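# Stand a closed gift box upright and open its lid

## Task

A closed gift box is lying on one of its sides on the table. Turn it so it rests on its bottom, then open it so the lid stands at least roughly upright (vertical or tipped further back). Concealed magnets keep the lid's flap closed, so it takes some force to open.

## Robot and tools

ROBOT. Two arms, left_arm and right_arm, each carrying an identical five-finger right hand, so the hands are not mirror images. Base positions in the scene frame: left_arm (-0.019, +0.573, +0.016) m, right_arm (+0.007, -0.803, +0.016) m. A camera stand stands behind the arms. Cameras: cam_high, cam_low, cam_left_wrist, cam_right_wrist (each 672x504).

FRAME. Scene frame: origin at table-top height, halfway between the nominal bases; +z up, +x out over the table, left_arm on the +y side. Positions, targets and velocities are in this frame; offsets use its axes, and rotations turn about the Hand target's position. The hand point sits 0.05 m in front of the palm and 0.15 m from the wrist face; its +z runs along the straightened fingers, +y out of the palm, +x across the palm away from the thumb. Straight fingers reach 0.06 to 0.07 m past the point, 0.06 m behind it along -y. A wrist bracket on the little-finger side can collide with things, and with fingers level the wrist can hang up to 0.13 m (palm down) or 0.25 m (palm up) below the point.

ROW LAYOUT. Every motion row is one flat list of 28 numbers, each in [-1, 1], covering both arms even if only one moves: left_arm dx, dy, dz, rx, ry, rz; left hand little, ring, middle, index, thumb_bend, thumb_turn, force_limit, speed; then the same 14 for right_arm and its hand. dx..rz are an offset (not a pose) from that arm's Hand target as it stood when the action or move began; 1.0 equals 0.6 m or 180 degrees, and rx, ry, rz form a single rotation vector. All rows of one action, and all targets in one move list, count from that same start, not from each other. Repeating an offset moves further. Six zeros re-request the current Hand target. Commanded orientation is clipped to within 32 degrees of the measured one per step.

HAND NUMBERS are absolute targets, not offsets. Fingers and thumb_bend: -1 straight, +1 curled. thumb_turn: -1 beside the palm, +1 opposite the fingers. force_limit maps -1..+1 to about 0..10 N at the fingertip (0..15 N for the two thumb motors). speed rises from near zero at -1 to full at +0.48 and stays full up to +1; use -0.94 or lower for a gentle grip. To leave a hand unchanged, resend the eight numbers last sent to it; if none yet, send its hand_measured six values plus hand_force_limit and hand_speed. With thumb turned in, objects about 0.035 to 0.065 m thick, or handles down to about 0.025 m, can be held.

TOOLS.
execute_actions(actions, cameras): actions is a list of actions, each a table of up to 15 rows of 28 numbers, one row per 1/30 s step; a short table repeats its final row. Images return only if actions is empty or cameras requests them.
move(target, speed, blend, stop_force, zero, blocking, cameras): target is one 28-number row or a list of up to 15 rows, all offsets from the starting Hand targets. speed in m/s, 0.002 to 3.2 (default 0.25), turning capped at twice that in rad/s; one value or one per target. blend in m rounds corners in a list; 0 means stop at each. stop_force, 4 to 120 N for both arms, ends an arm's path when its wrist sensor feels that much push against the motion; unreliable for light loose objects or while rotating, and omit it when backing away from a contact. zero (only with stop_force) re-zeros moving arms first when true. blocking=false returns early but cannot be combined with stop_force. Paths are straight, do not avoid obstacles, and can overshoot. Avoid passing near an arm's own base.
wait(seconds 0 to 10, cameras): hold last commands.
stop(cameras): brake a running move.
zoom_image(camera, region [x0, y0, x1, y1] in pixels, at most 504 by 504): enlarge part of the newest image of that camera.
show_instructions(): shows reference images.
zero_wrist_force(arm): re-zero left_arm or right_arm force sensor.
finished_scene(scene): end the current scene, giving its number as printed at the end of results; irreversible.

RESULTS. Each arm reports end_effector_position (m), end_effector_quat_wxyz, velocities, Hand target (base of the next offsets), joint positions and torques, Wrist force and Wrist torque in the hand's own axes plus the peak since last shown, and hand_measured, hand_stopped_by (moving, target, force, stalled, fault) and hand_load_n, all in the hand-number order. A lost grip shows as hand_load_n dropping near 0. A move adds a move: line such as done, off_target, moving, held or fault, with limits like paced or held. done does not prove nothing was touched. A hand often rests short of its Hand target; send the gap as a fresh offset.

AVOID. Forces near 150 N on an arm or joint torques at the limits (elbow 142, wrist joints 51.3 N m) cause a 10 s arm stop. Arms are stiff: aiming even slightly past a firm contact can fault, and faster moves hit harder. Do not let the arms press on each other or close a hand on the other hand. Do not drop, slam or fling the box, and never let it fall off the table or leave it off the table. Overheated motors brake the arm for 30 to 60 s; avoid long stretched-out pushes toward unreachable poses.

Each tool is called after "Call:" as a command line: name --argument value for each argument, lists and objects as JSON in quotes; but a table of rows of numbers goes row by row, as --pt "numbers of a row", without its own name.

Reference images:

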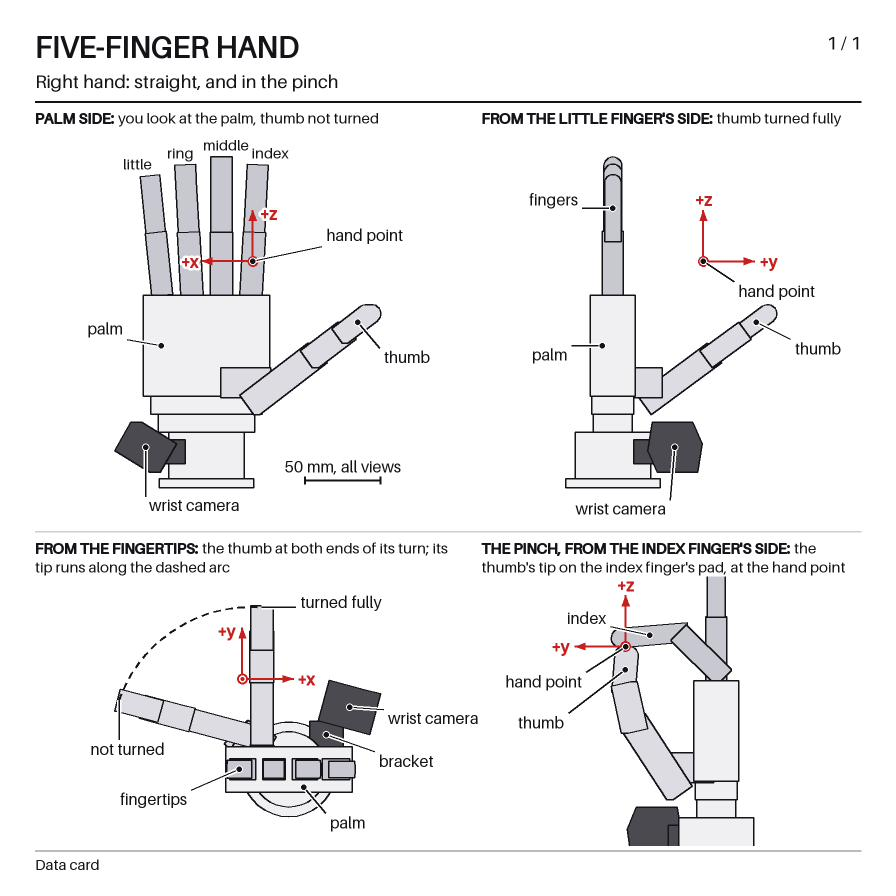

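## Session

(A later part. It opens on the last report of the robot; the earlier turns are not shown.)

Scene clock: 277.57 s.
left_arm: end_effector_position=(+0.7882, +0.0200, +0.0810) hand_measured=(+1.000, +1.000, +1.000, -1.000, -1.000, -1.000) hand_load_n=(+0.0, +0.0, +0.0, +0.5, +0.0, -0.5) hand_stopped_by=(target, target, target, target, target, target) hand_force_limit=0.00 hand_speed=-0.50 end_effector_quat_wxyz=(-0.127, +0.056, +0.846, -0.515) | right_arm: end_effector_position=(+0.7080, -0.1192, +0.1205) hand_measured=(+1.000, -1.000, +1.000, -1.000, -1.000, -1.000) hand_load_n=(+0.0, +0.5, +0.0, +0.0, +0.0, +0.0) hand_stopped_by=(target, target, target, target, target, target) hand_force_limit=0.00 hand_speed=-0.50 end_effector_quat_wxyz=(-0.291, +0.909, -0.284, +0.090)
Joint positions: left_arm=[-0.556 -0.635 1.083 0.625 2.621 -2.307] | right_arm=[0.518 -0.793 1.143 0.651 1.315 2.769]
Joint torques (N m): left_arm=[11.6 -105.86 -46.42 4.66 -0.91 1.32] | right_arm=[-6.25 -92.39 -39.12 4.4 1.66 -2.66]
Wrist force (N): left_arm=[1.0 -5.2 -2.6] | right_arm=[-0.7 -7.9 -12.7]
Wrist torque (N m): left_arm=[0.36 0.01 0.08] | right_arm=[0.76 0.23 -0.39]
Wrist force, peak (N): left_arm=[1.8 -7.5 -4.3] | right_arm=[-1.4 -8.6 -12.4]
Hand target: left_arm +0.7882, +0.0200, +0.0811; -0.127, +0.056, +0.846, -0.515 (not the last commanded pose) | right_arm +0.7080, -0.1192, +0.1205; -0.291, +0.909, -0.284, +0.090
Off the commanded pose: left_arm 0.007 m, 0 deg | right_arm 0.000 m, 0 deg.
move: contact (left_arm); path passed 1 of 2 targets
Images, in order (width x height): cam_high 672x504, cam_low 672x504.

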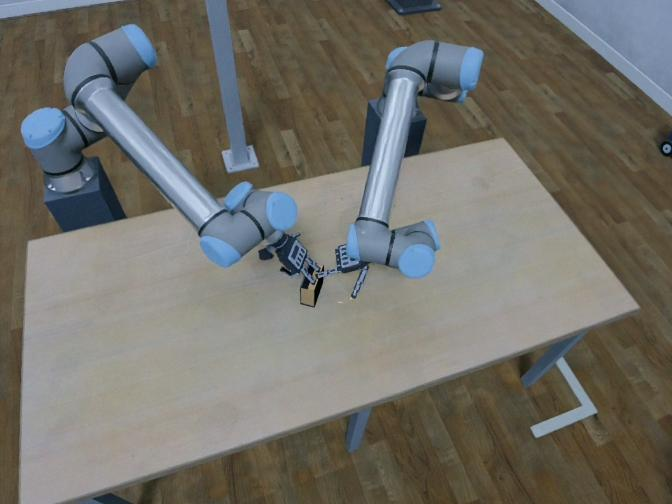

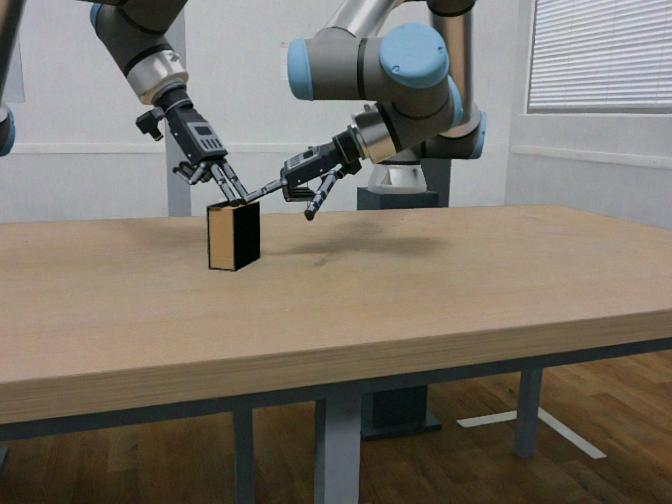

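Call:
move --target '[-0.0278,-0.0873,0.003,0,0,0,1,1,1,-1,-1,-1,0,-0.5,0,0,0,0,0,0,1,-1,1,-1,-1,-1,0,-0.5]' --speed 0.03 --stop_force 14 --cameras '["all"]'

Call:
zoom_image --camera "cam_high" --region '[275, 240, 355, 320]'

Call:
zoom_image --camera "cam_low" --region '[170, 140, 290, 280]'

Scene clock: 286.47 s.
left_arm: end_effector_position=(+0.7715, -0.0324, +0.0829) hand_measured=(+1.000, +1.000, +1.000, -1.000, -1.000, -1.000) hand_load_n=(+0.0, +0.0, -1.0, +0.0, +0.0, +0.0) hand_stopped_by=(target, target, target, target, target, target) hand_force_limit=0.00 hand_speed=-0.50 end_effector_quat_wxyz=(-0.127, +0.056, +0.846, -0.515) | right_arm: end_effector_position=(+0.7080, -0.1192, +0.1205) hand_measured=(+1.000, -1.000, +1.000, -1.000, -1.000, -1.000) hand_load_n=(+0.0, +1.0, +0.0, +0.5, +0.0, +0.0) hand_stopped_by=(target, target, target, target, target, target) hand_force_limit=0.00 hand_speed=-0.50 end_effector_quat_wxyz=(-0.291, +0.909, -0.284, +0.090)
Joint positions: left_arm=[-0.614 -0.642 1.076 0.555 2.591 -2.405] | right_arm=[0.518 -0.793 1.143 0.651 1.315 2.769]
Joint torques (N m): left_arm=[12.55 -105.46 -27.99 4.36 3.98 2.6] | right_arm=[-5.27 -85.62 -25.02 3.43 1.88 -2.93]
Wrist force (N): left_arm=[0.5 -0.6 -2.0] | right_arm=[0.6 -12.6 -9.9]
Wrist torque (N m): left_arm=[0.02 0.03 0.07] | right_arm=[0.93 0.27 -0.46]
Wrist force, peak (N): left_arm=[1.0 -5.5 -2.8] | right_arm=[-0.3 -14.3 -8.9]
Hand target: left_arm +0.7715, -0.0324, +0.0829; -0.127, +0.056, +0.846, -0.515 | right_arm +0.7080, -0.1192, +0.1205; -0.291, +0.909, -0.284, +0.090
Off the commanded pose: left_arm 0.000 m, 0 deg | right_arm 0.000 m, 0 deg.
move: done
camera_calibration:
cam_left_wrist: T_world_to_cam=[[-0.282258, 0.522503, -0.804562, 0.299896], [0.925621, 0.368721, -0.0852715, -0.689804], [0.252104, -0.768788, -0.587714, -0.0522695], [0, 0, 0, 1]] pos_world=[0.736323, 0.0574644, 0.151745]
cam_right_wrist: T_world_to_cam=[[-0.256541, -0.810433, -0.526674, 0.14198], [-0.946111, 0.0991401, 0.308293, 0.650737], [-0.197637, 0.577382, -0.792193, 0.423497], [0, 0, 0, 1]] pos_world=[0.735791, -0.193969, 0.209651]

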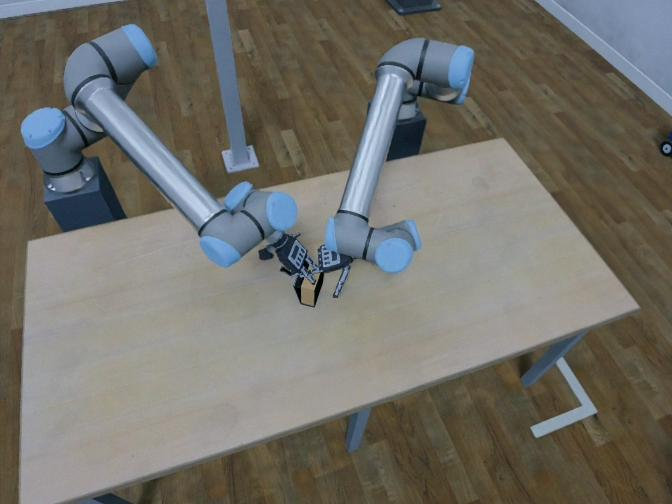

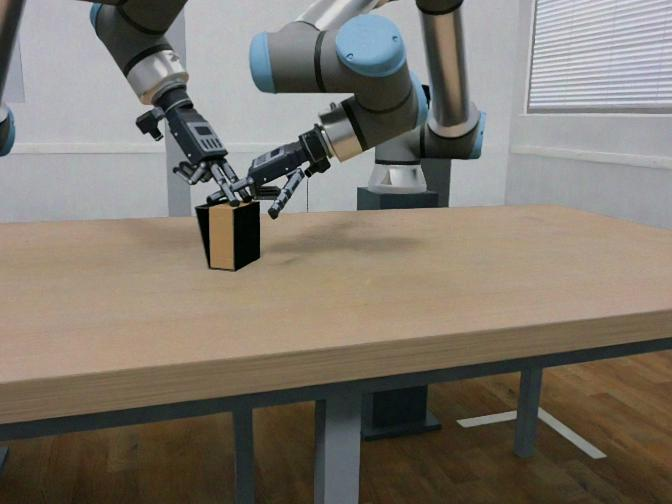

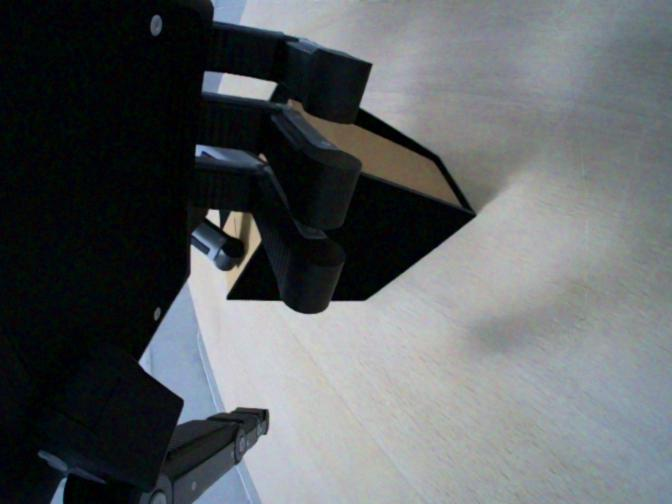

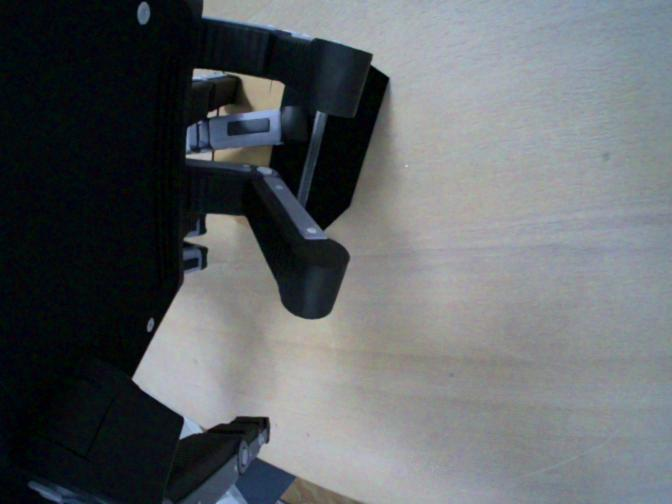

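Scaled by 6.300.

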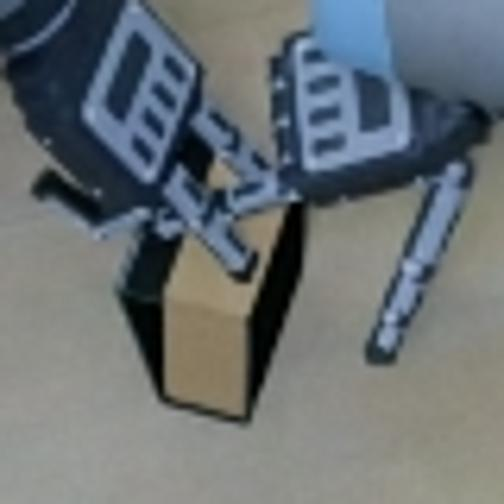

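Scaled by 3.600.

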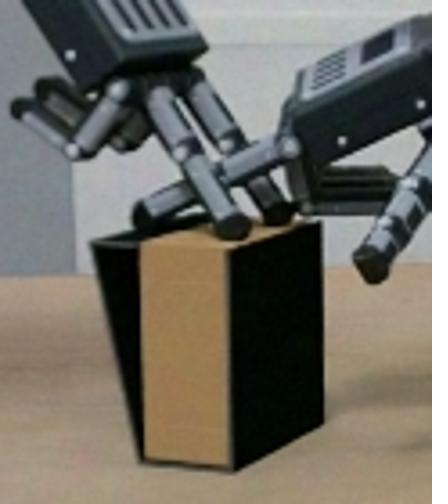

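Call:
move --pt "0 0 0 0 0 0 1 1 1 -1 -1 -1 0 -0.5 0 0 0.006 0 0 0 1 -1 1 -1 -1 -1 0 -0.5" --pt "0 0 0 0 0 0 1 1 1 -1 -1 -1 0 -0.5 -0.0157 -0.0493 0.006 0 0 0 1 -1 1 -1 -1 -1 0 -0.5" --pt "0 0 0 0 0 0 1 1 1 -1 -1 -1 0 -0.5 -0.0305 -0.0955 -0.003 0 0 0 1 -1 1 -1 -1 -1 0 -0.5" --speed 0.04 --blend 0.003 --cameras '["all"]'

Call:
zoom_image --camera "cam_high" --region '[275, 240, 355, 320]'

Call:
zoom_image --camera "cam_low" --region '[170, 140, 290, 280]'

Scene clock: 314.60 s.
left_arm: end_effector_position=(+0.7715, -0.0324, +0.0829) hand_measured=(+1.000, +1.000, +1.000, -1.000, -1.000, -1.000) hand_load_n=(+0.0, +0.0, +0.0, +0.0, +0.0, +0.0) hand_stopped_by=(target, target, target, target, target, target) hand_force_limit=0.00 hand_speed=-0.50 end_effector_quat_wxyz=(-0.127, +0.056, +0.846, -0.515) | right_arm: end_effector_position=(+0.6898, -0.1766, +0.1189) hand_measured=(+1.000, -1.000, +1.000, -1.000, -1.000, -1.000) hand_load_n=(+0.0, +0.0, +0.0, +0.0, +0.0, +0.0) hand_stopped_by=(target, target, target, target, target, target) hand_force_limit=0.00 hand_speed=-0.50 end_effector_quat_wxyz=(-0.291, +0.909, -0.284, +0.090)
Joint positions: left_arm=[-0.614 -0.642 1.076 0.555 2.591 -2.405] | right_arm=[0.468 -0.874 1.292 0.595 1.288 2.725]
Joint torques (N m): left_arm=[12.66 -93.54 -26.57 4.26 1.74 2.35] | right_arm=[10.58 -63.99 -46.37 5.14 1.13 2.77]
Wrist force (N): left_arm=[0.2 -1.5 -0.2] | right_arm=[0.4 -1.2 -0.2]
Wrist torque (N m): left_arm=[-0.05 0.00 0.04] | right_arm=[-0.23 -0.08 -0.10]
Wrist force, peak (N): left_arm=[1.0 -1.8 -2.0] | right_arm=[0.8 -13.2 -9.9]
Hand target: left_arm +0.7715, -0.0324, +0.0829; -0.127, +0.056, +0.846, -0.515 | right_arm +0.6897, -0.1765, +0.1187; -0.291, +0.909, -0.284, +0.090
Off the commanded pose: left_arm 0.000 m, 0 deg | right_arm 0.000 m, 0 deg.
move: done; blend cut to 0.0018 m at target 1
camera_calibration:
cam_left_wrist: T_world_to_cam=[[-0.282354, 0.522536, -0.804508, 0.299876], [0.925596, 0.368769, -0.0853321, -0.689788], [0.252089, -0.768743, -0.58778, -0.0523096], [0, 0, 0, 1]] pos_world=[0.736323, 0.057464, 0.151645]
cam_right_wrist: T_world_to_cam=[[-0.256285, -0.810401, -0.526848, 0.0897578], [-0.946217, 0.0989915, 0.308018, 0.639828], [-0.197464, 0.577453, -0.792185, 0.451588], [0, 0, 0, 1]] pos_world=[0.717592, -0.251368, 0.207951]

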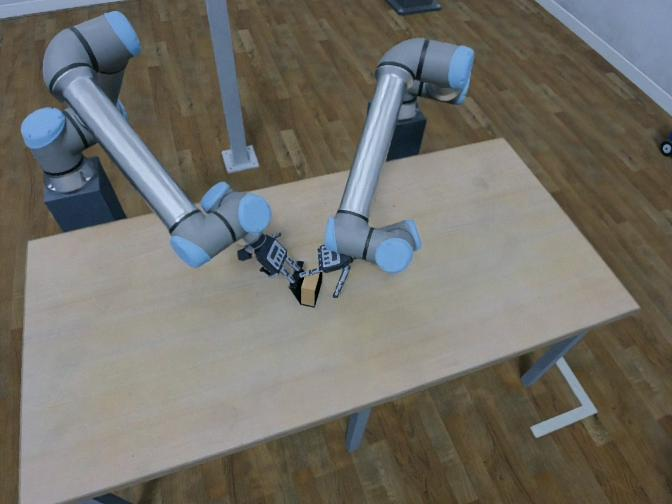

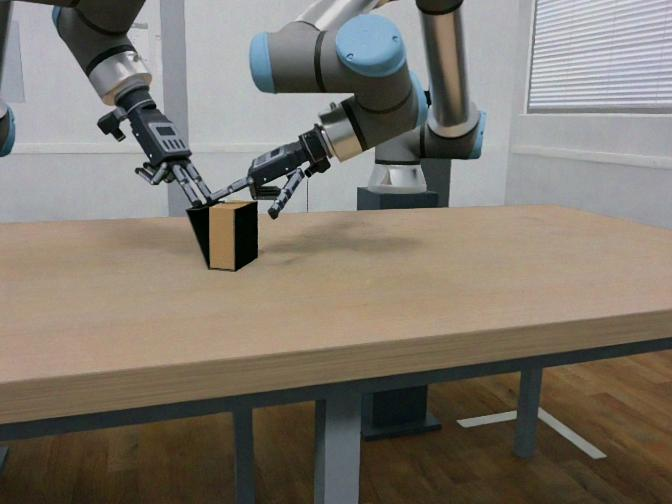

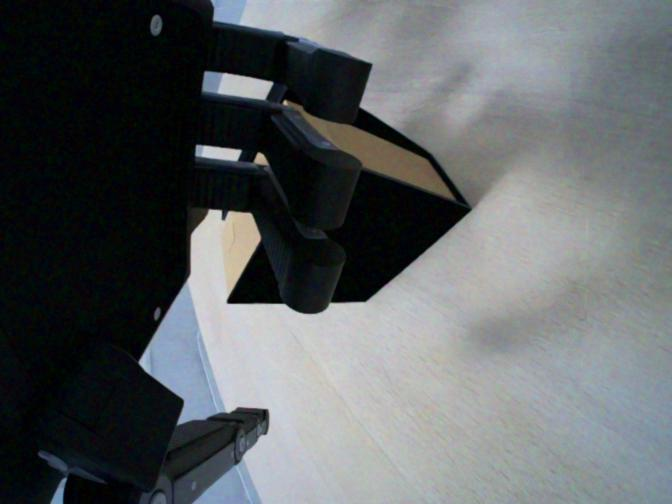

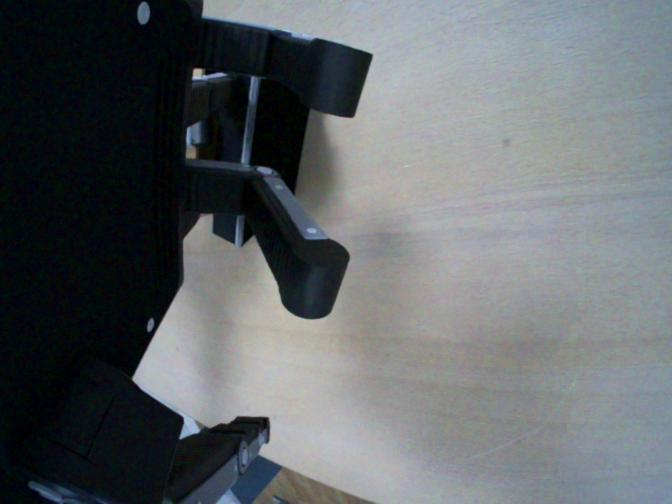

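Scaled by 6.300.

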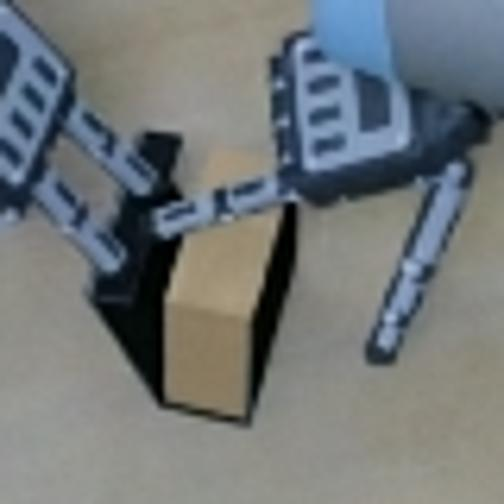

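Scaled by 3.600.

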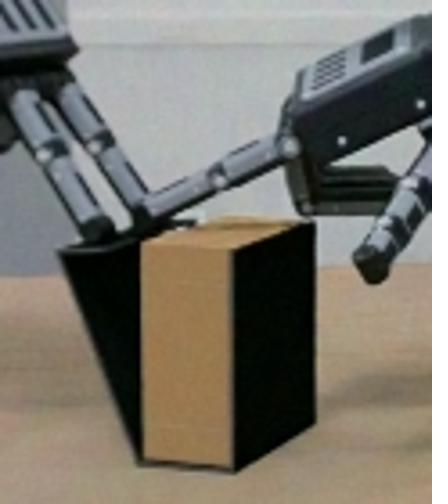

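Call:
move --pt "0.005 0.016 0.01 0 0 0 1 1 1 -1 -1 -1 0 -0.5 -0.0131 -0.0411 -0.02 0 0 0 1 -1 1 -1 -1 -1 0 -0.5" --pt "0.0304 0.0953 0.05 0 0 0 1 1 1 -1 -1 -1 0 -0.5 -0.0252 -0.079 -0.05 0 0 0 1 -1 1 -1 -1 -1 0 -0.5" --pt "0.04 0.12 0.07 0 0 0 1 1 1 -1 -1 -1 0 -0.5 -0.0325 -0.102 -0.085 0 0 0 1 -1 1 -1 -1 -1 0 -0.5" --speed 0.05 --blend 0.005 --cameras '["all"]'

Call:
zoom_image --camera "cam_high" --region '[275, 240, 355, 320]'

Call:
zoom_image --camera "cam_low" --region '[160, 140, 290, 280]'

Scene clock: 324.63 s.
left_arm: end_effector_position=(+0.7956, +0.0397, +0.1251) hand_measured=(+1.000, +1.000, +1.000, -1.000, -1.000, -1.000) hand_load_n=(+0.0, +0.0, +0.0, +0.0, +0.0, +0.0) hand_stopped_by=(target, target, target, target, target, target) hand_force_limit=0.00 hand_speed=-0.50 end_effector_quat_wxyz=(-0.127, +0.056, +0.846, -0.515) | right_arm: end_effector_position=(+0.6703, -0.2378, +0.0677) hand_measured=(+1.000, -1.000, +1.000, -1.000, -1.000, -1.000) hand_load_n=(+0.0, +0.0, +0.5, +0.0, +0.0, +0.0) hand_stopped_by=(target, target, target, target, target, target) hand_force_limit=0.00 hand_speed=-0.50 end_effector_quat_wxyz=(-0.291, +0.909, -0.284, +0.090)
Joint positions: left_arm=[-0.533 -0.663 1.06 0.711 2.632 -2.266] | right_arm=[0.408 -0.911 1.462 0.478 1.257 2.671]
Joint torques (N m): left_arm=[-13.37 -92.53 -39.06 0.87 1.48 -1.84] | right_arm=[9.34 -65.55 -45.37 5.52 0.72 2.43]
Wrist force (N): left_arm=[0.5 -1.3 0.1] | right_arm=[0.8 -0.5 -0.9]
Wrist torque (N m): left_arm=[-0.03 -0.05 -0.09] | right_arm=[-0.10 -0.12 0.02]
Wrist force, peak (N): left_arm=[0.4 -1.6 -0.7] | right_arm=[1.2 -0.6 -1.3]
Hand target: left_arm +0.7955, +0.0396, +0.1249; -0.127, +0.056, +0.846, -0.515 | right_arm +0.6702, -0.2377, +0.0677; -0.291, +0.909, -0.284, +0.090
Off the commanded pose: left_arm 0.000 m, 0 deg | right_arm 0.000 m, 0 deg.
move: done
camera_calibration:
cam_left_wrist: T_world_to_cam=[[-0.282218, 0.52238, -0.804657, 0.302902], [0.925609, 0.368757, -0.085244, -0.735108], [0.252193, -0.768855, -0.587589, 0.021744], [0, 0, 0, 1]] pos_world=[0.760423, 0.129565, 0.193845]
cam_right_wrist: T_world_to_cam=[[-0.256338, -0.810453, -0.526742, 0.00819354], [-0.946166, 0.0989644, 0.308182, 0.643136], [-0.197638, 0.577384, -0.792191, 0.442618], [0, 0, 0, 1]] pos_world=[0.698092, -0.312568, 0.156751]

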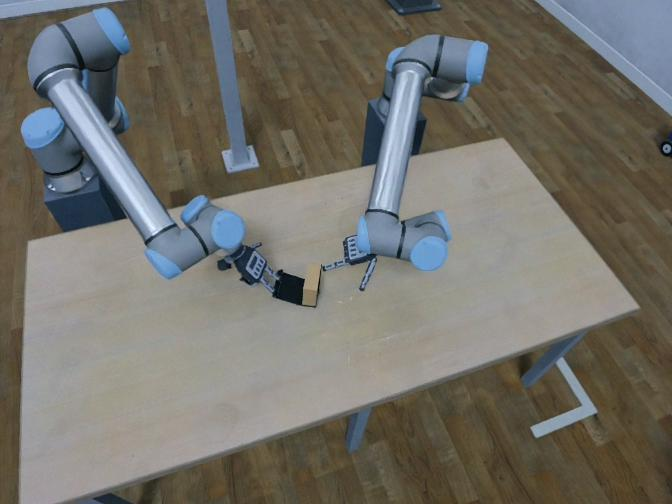

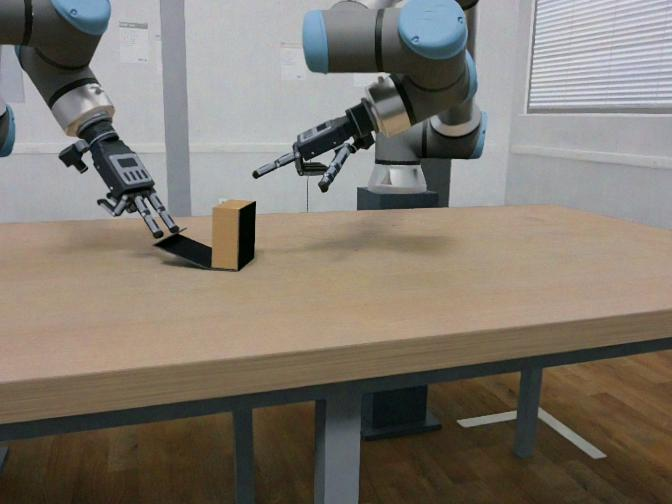

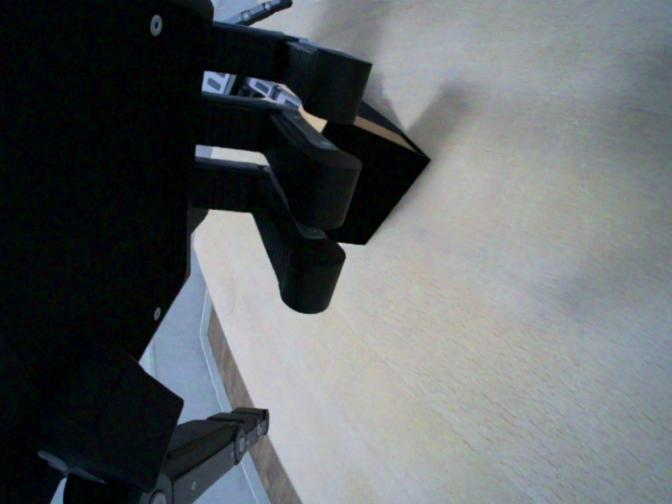

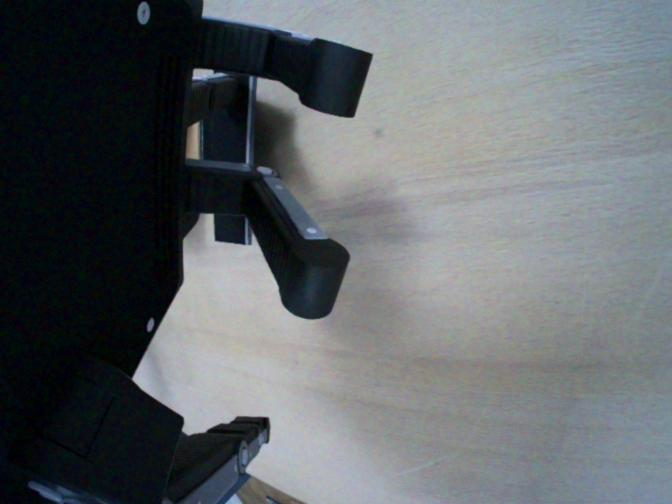

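Scaled by 6.300.

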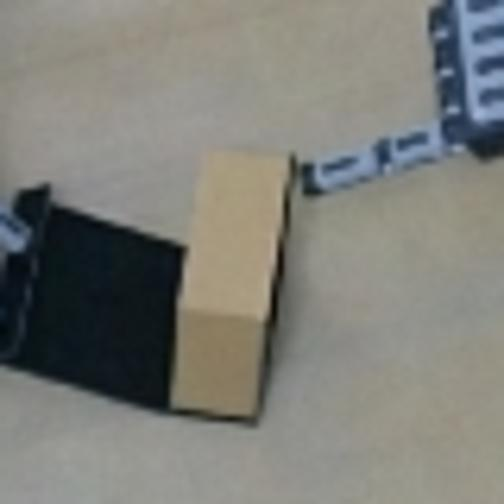

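Scaled by 3.600.

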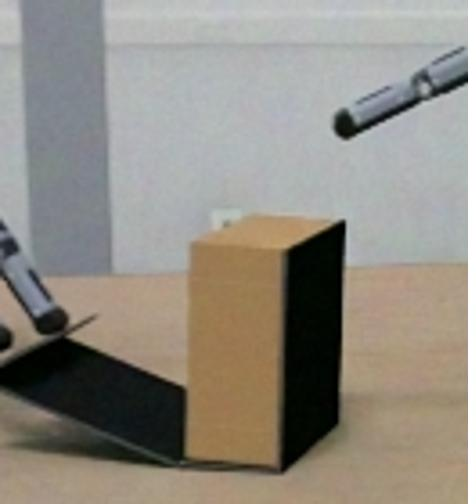

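Call:
move --target '[0.0575,0.217,0.125,0.2596,0.83,0.368,-1,-1,-1,-1,-1,-1,0,-0.5,0,0,0.1,0,0,0,1,-1,1,-1,-1,-1,0,-0.5]' --speed 0.5 --cameras '["all"]'

Call:
zoom_image --camera "cam_high" --region '[265, 230, 385, 320]'

Call:
zoom_image --camera "cam_low" --region '[130, 120, 330, 280]'

Scene clock: 355.37 s.
left_arm: end_effector_position=(+0.8137, +0.1073, +0.1640) hand_measured=(-1.000, -1.000, -1.000, -1.000, -1.000, -1.000) hand_load_n=(+0.0, +0.0, +0.0, +0.0, +0.0, +0.0) hand_stopped_by=(target, target, target, target, target, target) hand_force_limit=0.00 hand_speed=-0.50 end_effector_quat_wxyz=(-0.481, -0.529, +0.643, -0.275) | right_arm: end_effector_position=(+0.6702, -0.2377, +0.1032) hand_measured=(+1.000, -1.000, +1.000, -1.000, -1.000, -1.000) hand_load_n=(+0.0, +0.0, +0.0, +0.0, +0.0, +0.0) hand_stopped_by=(target, target, target, target, target, target) hand_force_limit=0.00 hand_speed=-0.50 end_effector_quat_wxyz=(-0.291, +0.909, -0.284, +0.090)
Joint positions: left_arm=[-0.419 -0.413 0.654 1.153 2.738 -3.502] | right_arm=[0.408 -0.94 1.441 0.528 1.257 2.671]
Joint torques (N m): left_arm=[-10.4 -121.81 -28.71 1.71 0.36 -1.44] | right_arm=[10.49 -84.48 -40.91 3.13 1.65 3.07]
Wrist force (N): left_arm=[1.5 -0.3 0.4] | right_arm=[0.9 -0.4 -0.7]
Wrist torque (N m): left_arm=[-0.11 -0.19 0.16] | right_arm=[-0.09 -0.11 0.01]
Wrist force, peak (N): left_arm=[3.5 0.1 1.7] | right_arm=[1.2 -0.6 -1.0]
Hand target: left_arm +0.8137, +0.1073, +0.1640; -0.481, -0.529, +0.643, -0.275 (not the last commanded pose) | right_arm +0.6702, -0.2377, +0.1031; -0.291, +0.909, -0.284, +0.090 (not the last commanded pose)
Off the commanded pose: left_arm 0.074 m, 82 deg | right_arm 0.025 m, 0 deg.
move: held (left_arm; a check stopped the path), off_target (right_arm; braked when a check withheld steps of left_arm); limits=held
pose unreachable (left arm): on one or more control steps of this call, first in action 0 (counted from 0), this arm could not follow its commanded pose, so it was not sent that pose on those steps. It may still have moved: this result reports where it is.
cause: moving toward the commanded pose would bring two parts of the arm too close to each other (joints 4 (wrist 1) to 6 (wrist 3) lie between them).
camera_calibration:
cam_left_wrist: T_world_to_cam=[[-0.899473, 0.18668, 0.395093, 0.64561], [-0.0443718, 0.86046, -0.507582, 0.0322905], [-0.434717, -0.474087, -0.765678, 0.648641], [0, 0, 0, 1]] pos_world=[0.864117, 0.159205, 0.257964]
cam_right_wrist: T_world_to_cam=[[-0.25659, -0.810428, -0.526657, 0.0271668], [-0.946098, 0.0991824, 0.30832, 0.632054], [-0.197636, 0.577381, -0.792194, 0.470741], [0, 0, 0, 1]] pos_world=[0.697991, -0.312469, 0.192351]

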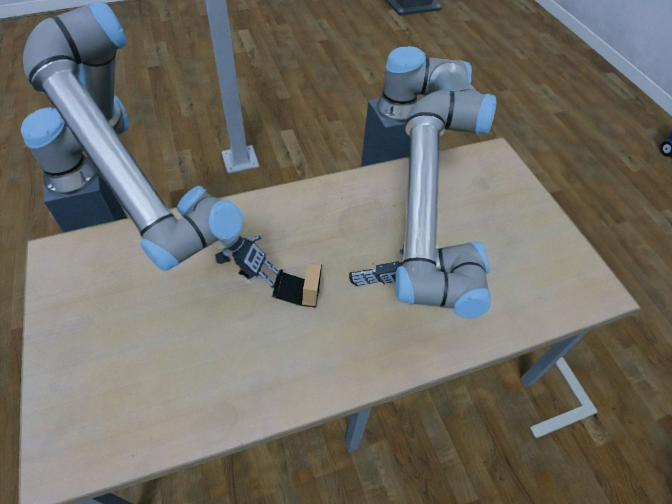

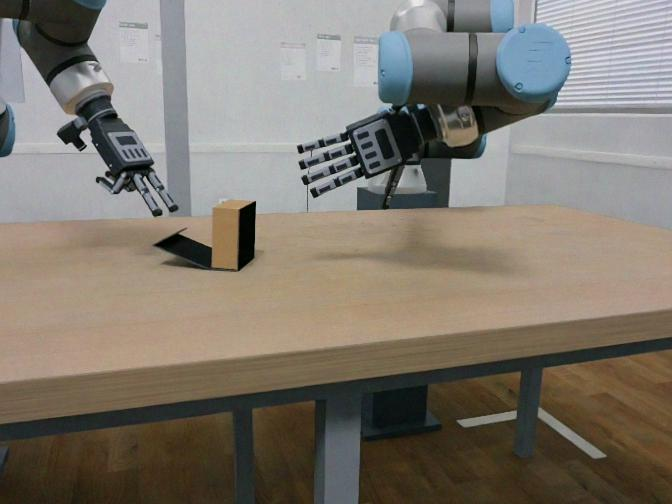

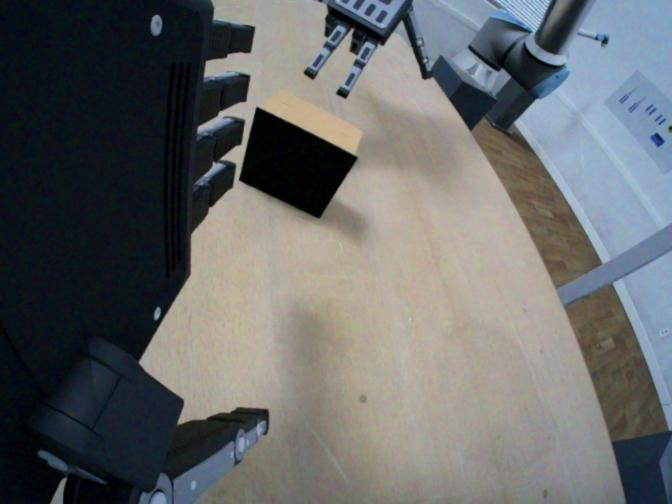

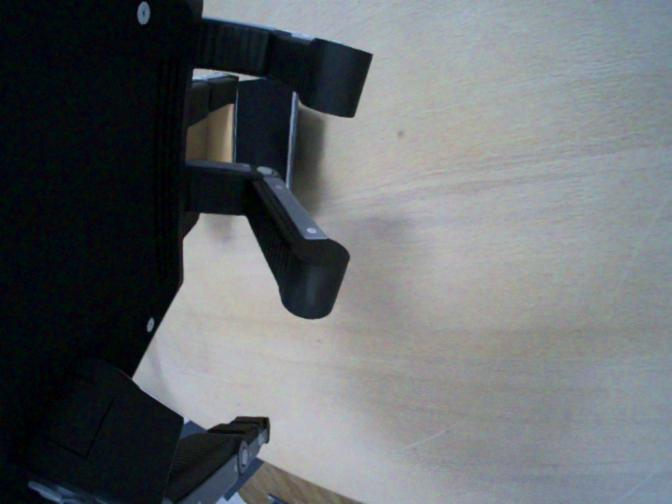

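Scaled by 4.200.

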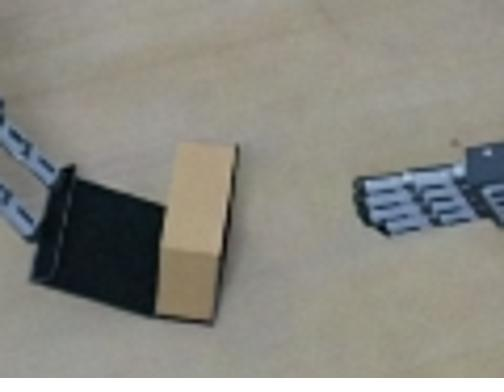

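Scaled by 2.520.

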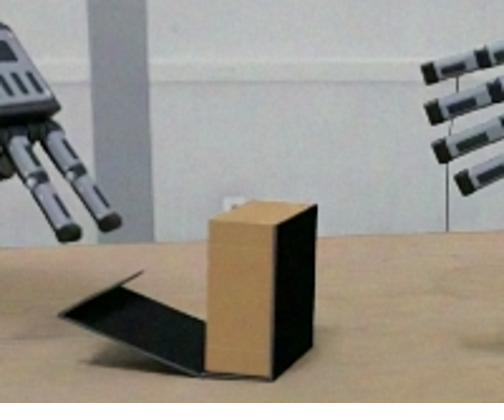

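Call:
move --target '[0.0805,-0.0455,-0.102,-0.1127,-0.4737,-0.2542,-1,-1,-1,-1,-1,-1,0,-0.5,0.0163,0.128,0.0007,0,0,0,1,-1,1,-1,-1,-1,0,-0.5]' --speed 0.3 --cameras '["all"]'

Call:
zoom_image --camera "cam_high" --region '[265, 230, 385, 320]'

Call:
zoom_image --camera "cam_low" --region '[130, 120, 330, 280]'

Scene clock: 390.43 s.
left_arm: end_effector_position=(+0.8619, +0.0800, +0.1028) hand_measured=(-1.000, -1.000, -1.000, -1.000, -1.000, -1.000) hand_load_n=(-0.5, +0.0, +0.0, +0.0, +0.0, +0.0) hand_stopped_by=(target, target, target, target, target, target) hand_force_limit=0.00 hand_speed=-0.50 end_effector_quat_wxyz=(-0.070, +0.137, +0.876, -0.457) | right_arm: end_effector_position=(+0.6800, -0.1609, +0.1034) hand_measured=(+1.000, -1.000, +1.000, -1.000, -1.000, -1.000) hand_load_n=(+0.0, +0.0, +0.5, +0.0, +0.0, +0.0) hand_stopped_by=(target, target, target, target, target, target) hand_force_limit=0.00 hand_speed=-0.50 end_effector_quat_wxyz=(-0.291, +0.909, -0.284, +0.090)
Joint positions: left_arm=[-0.491 -0.565 0.899 0.958 2.503 -1.912] | right_arm=[0.491 -0.86 1.296 0.572 1.3 2.745]
Joint torques (N m): left_arm=[6.26 -92.31 -50.69 3.51 3.98 1.94] | right_arm=[-7.78 -98.15 -32.62 2.1 -0.7 -1.81]
Wrist force (N): left_arm=[-0.2 -1.6 0.1] | right_arm=[0.5 -0.8 -0.2]
Wrist torque (N m): left_arm=[-0.14 0.03 0.05] | right_arm=[-0.19 -0.09 -0.20]
Wrist force, peak (N): left_arm=[1.2 -1.4 0.1] | right_arm=[1.0 -0.8 -1.1]
Hand target: left_arm +0.8620, +0.0800, +0.1028; -0.070, +0.137, +0.876, -0.457 | right_arm +0.6800, -0.1609, +0.1035; -0.291, +0.909, -0.284, +0.090
Off the commanded pose: left_arm 0.000 m, 0 deg | right_arm 0.000 m, 0 deg.
move: done
camera_calibration:
cam_left_wrist: T_world_to_cam=[[-0.0751375, 0.621311, -0.779953, 0.0937821], [0.950738, 0.280539, 0.131888, -0.850118], [0.300751, -0.731622, -0.611783, -0.0194081], [0, 0, 0, 1]] pos_world=[0.821123, 0.166024, 0.173392]
cam_right_wrist: T_world_to_cam=[[-0.256641, -0.810483, -0.526548, 0.0921112], [-0.946062, 0.0991961, 0.308427, 0.633594], [-0.197744, 0.577302, -0.792225, 0.428499], [0, 0, 0, 1]] pos_world=[0.707791, -0.235569, 0.192551]

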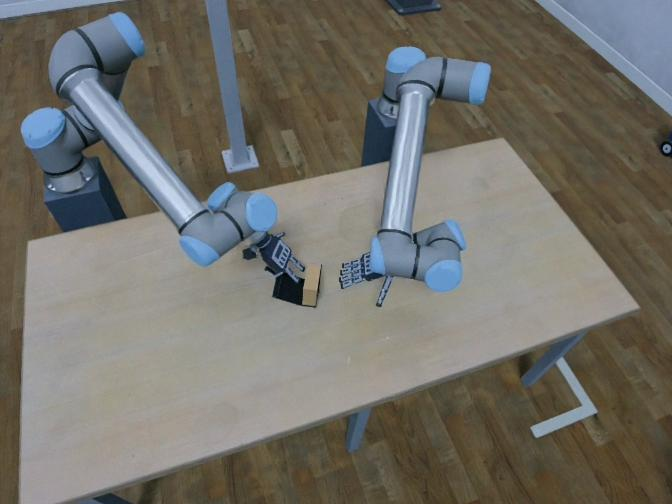

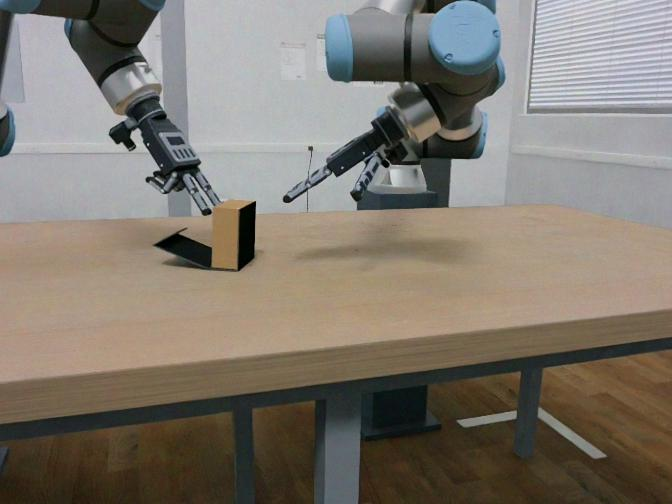

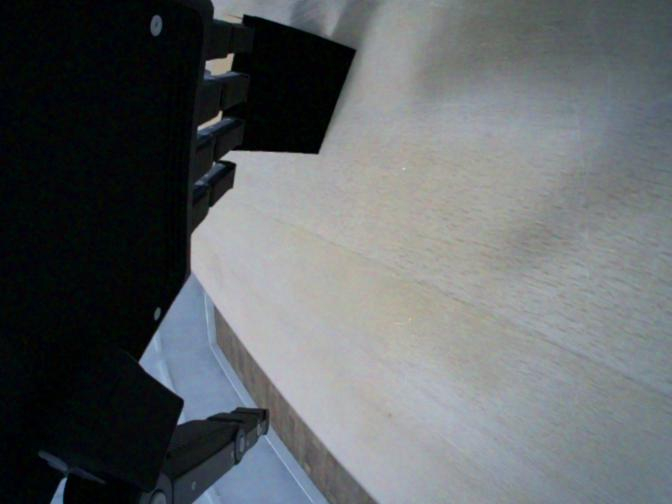

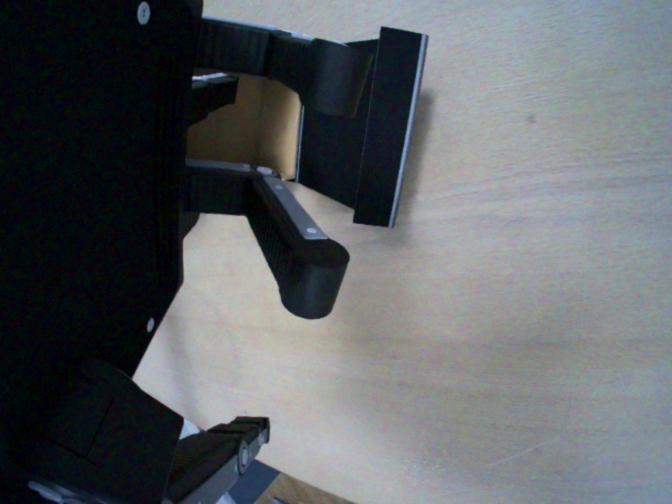

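Scaled by 4.200.

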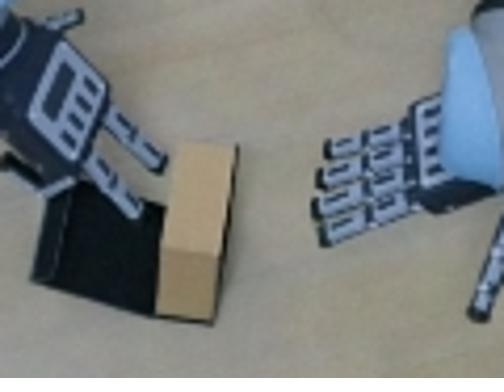

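Scaled by 2.520.

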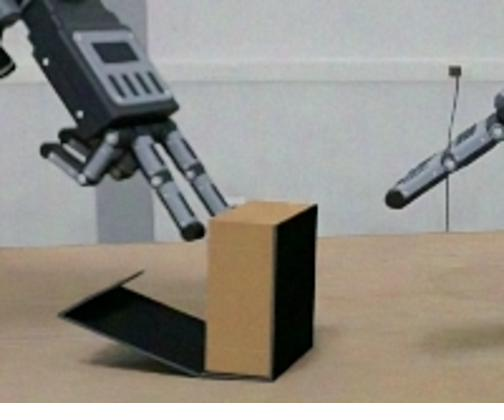

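Call:
move --pt "-0.0396 -0.0745 -0.0457 0 0 0 -1 -1 -1 -1 -1 -1 0 -0.5 0.01 0.0188 0.01 0 0 0 1 -1 1 -1 -1 -1 0 -0.5" --pt "-0.0396 -0.0745 -0.0457 0 0 0 -1 -1 -1 -1 -1 -1 0 -0.5 0.0237 0.0447 0.02 0 0 0 1 -1 1 -1 -1 -1 0 -0.5" --speed 0.08 --cameras '["all"]'

Call:
zoom_image --camera "cam_high" --region '[265, 230, 385, 320]'

Call:
zoom_image --camera "cam_low" --region '[150, 140, 320, 280]'

Scene clock: 406.33 s.
left_arm: end_effector_position=(+0.8382, +0.0353, +0.0754) hand_measured=(-1.000, -1.000, -1.000, -1.000, -1.000, -1.000) hand_load_n=(-0.5, +0.0, +0.0, +0.0, +0.0, +0.0) hand_stopped_by=(target, target, target, target, target, target) hand_force_limit=0.00 hand_speed=-0.50 end_effector_quat_wxyz=(-0.070, +0.137, +0.876, -0.457) | right_arm: end_effector_position=(+0.6941, -0.1341, +0.1154) hand_measured=(+1.000, -1.000, +1.000, -0.992, -1.000, -1.000) hand_load_n=(+0.0, +0.0, +0.0, -0.5, +0.0, +0.0) hand_stopped_by=(target, target, target, target, target, target) hand_force_limit=0.00 hand_speed=-0.50 end_effector_quat_wxyz=(-0.291, +0.909, -0.284, +0.090)
Joint positions: left_arm=[-0.545 -0.569 0.943 0.85 2.486 -1.996] | right_arm=[0.511 -0.824 1.208 0.619 1.311 2.762]
Joint torques (N m): left_arm=[-7.97 -95.67 -50.2 1.12 3.76 2.11] | right_arm=[-7.25 -101.46 -40.11 0.21 -1.63 -3.35]
Wrist force (N): left_arm=[0.1 -1.5 0.2] | right_arm=[0.3 1.2 -0.5]
Wrist torque (N m): left_arm=[-0.12 -0.02 -0.05] | right_arm=[0.10 -0.04 -0.11]
Wrist force, peak (N): left_arm=[-0.5 13.6 -45.5] | right_arm=[12.7 30.3 -28.9]
Hand target: left_arm +0.8382, +0.0353, +0.0754; -0.070, +0.137, +0.876, -0.457 | right_arm +0.6942, -0.1341, +0.1155; -0.291, +0.909, -0.284, +0.090
Off the commanded pose: left_arm 0.000 m, 0 deg | right_arm 0.000 m, 0 deg.
move: done
camera_calibration:
cam_left_wrist: T_world_to_cam=[[-0.074946, 0.621227, -0.780039, 0.09821], [0.950684, 0.280607, 0.132136, -0.81146], [0.300971, -0.731667, -0.611621, -0.061868], [0, 0, 0, 1]] pos_world=[0.797423, 0.121424, 0.145991]
cam_right_wrist: T_world_to_cam=[[-0.256641, -0.810483, -0.526548, 0.123795], [-0.946062, 0.0991961, 0.308427, 0.640668], [-0.197744, 0.577302, -0.792225, 0.425342], [0, 0, 0, 1]] pos_world=[0.721991, -0.208769, 0.204551]

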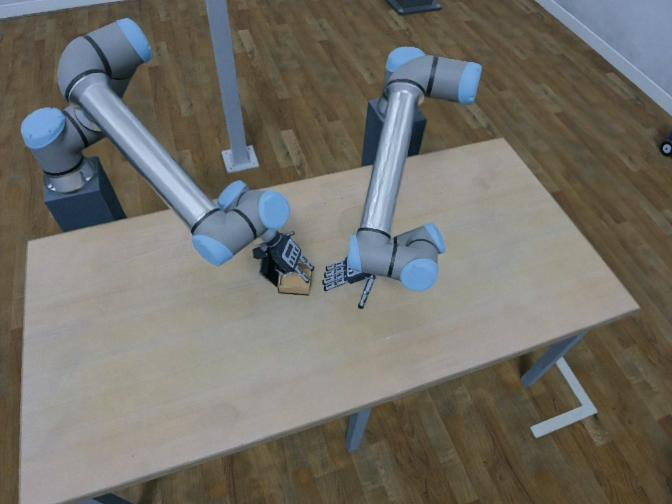

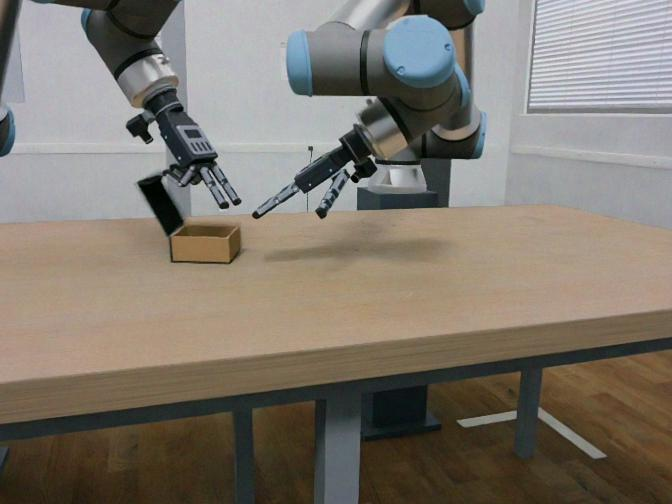

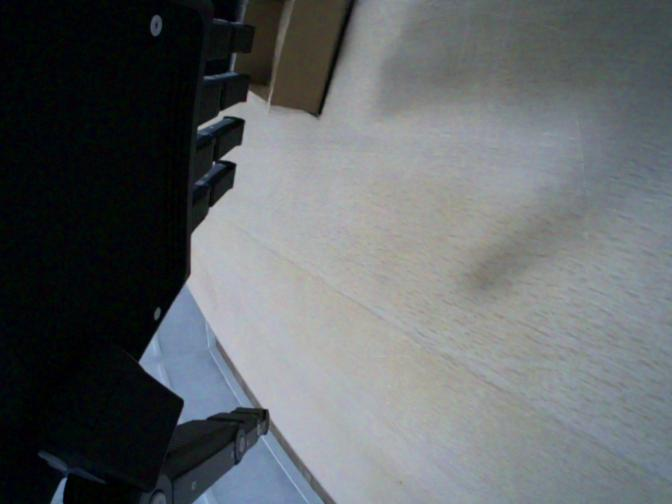

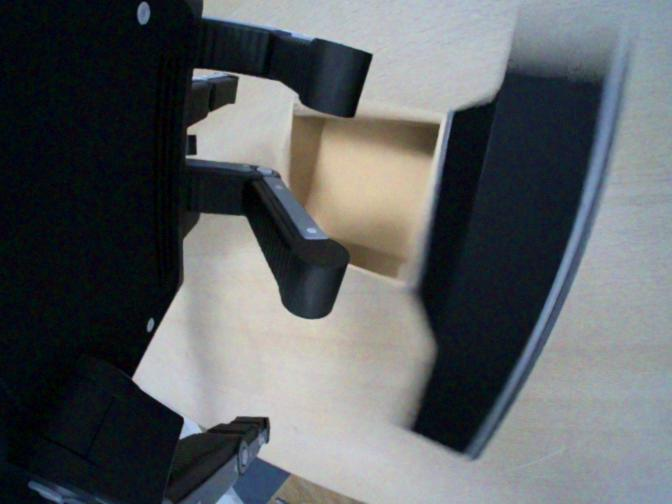

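Scaled by 4.200.

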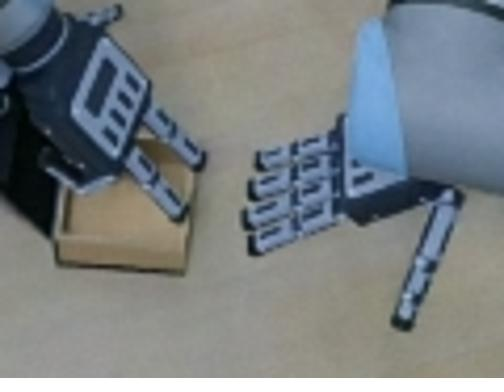

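Scaled by 2.965.

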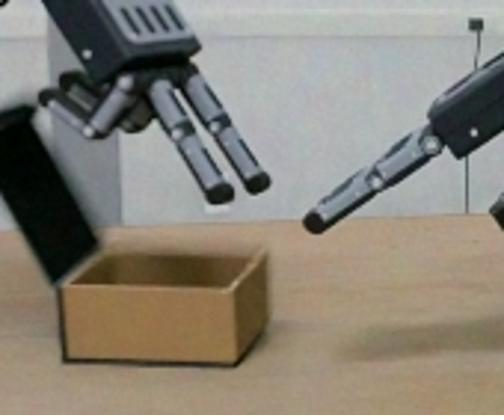

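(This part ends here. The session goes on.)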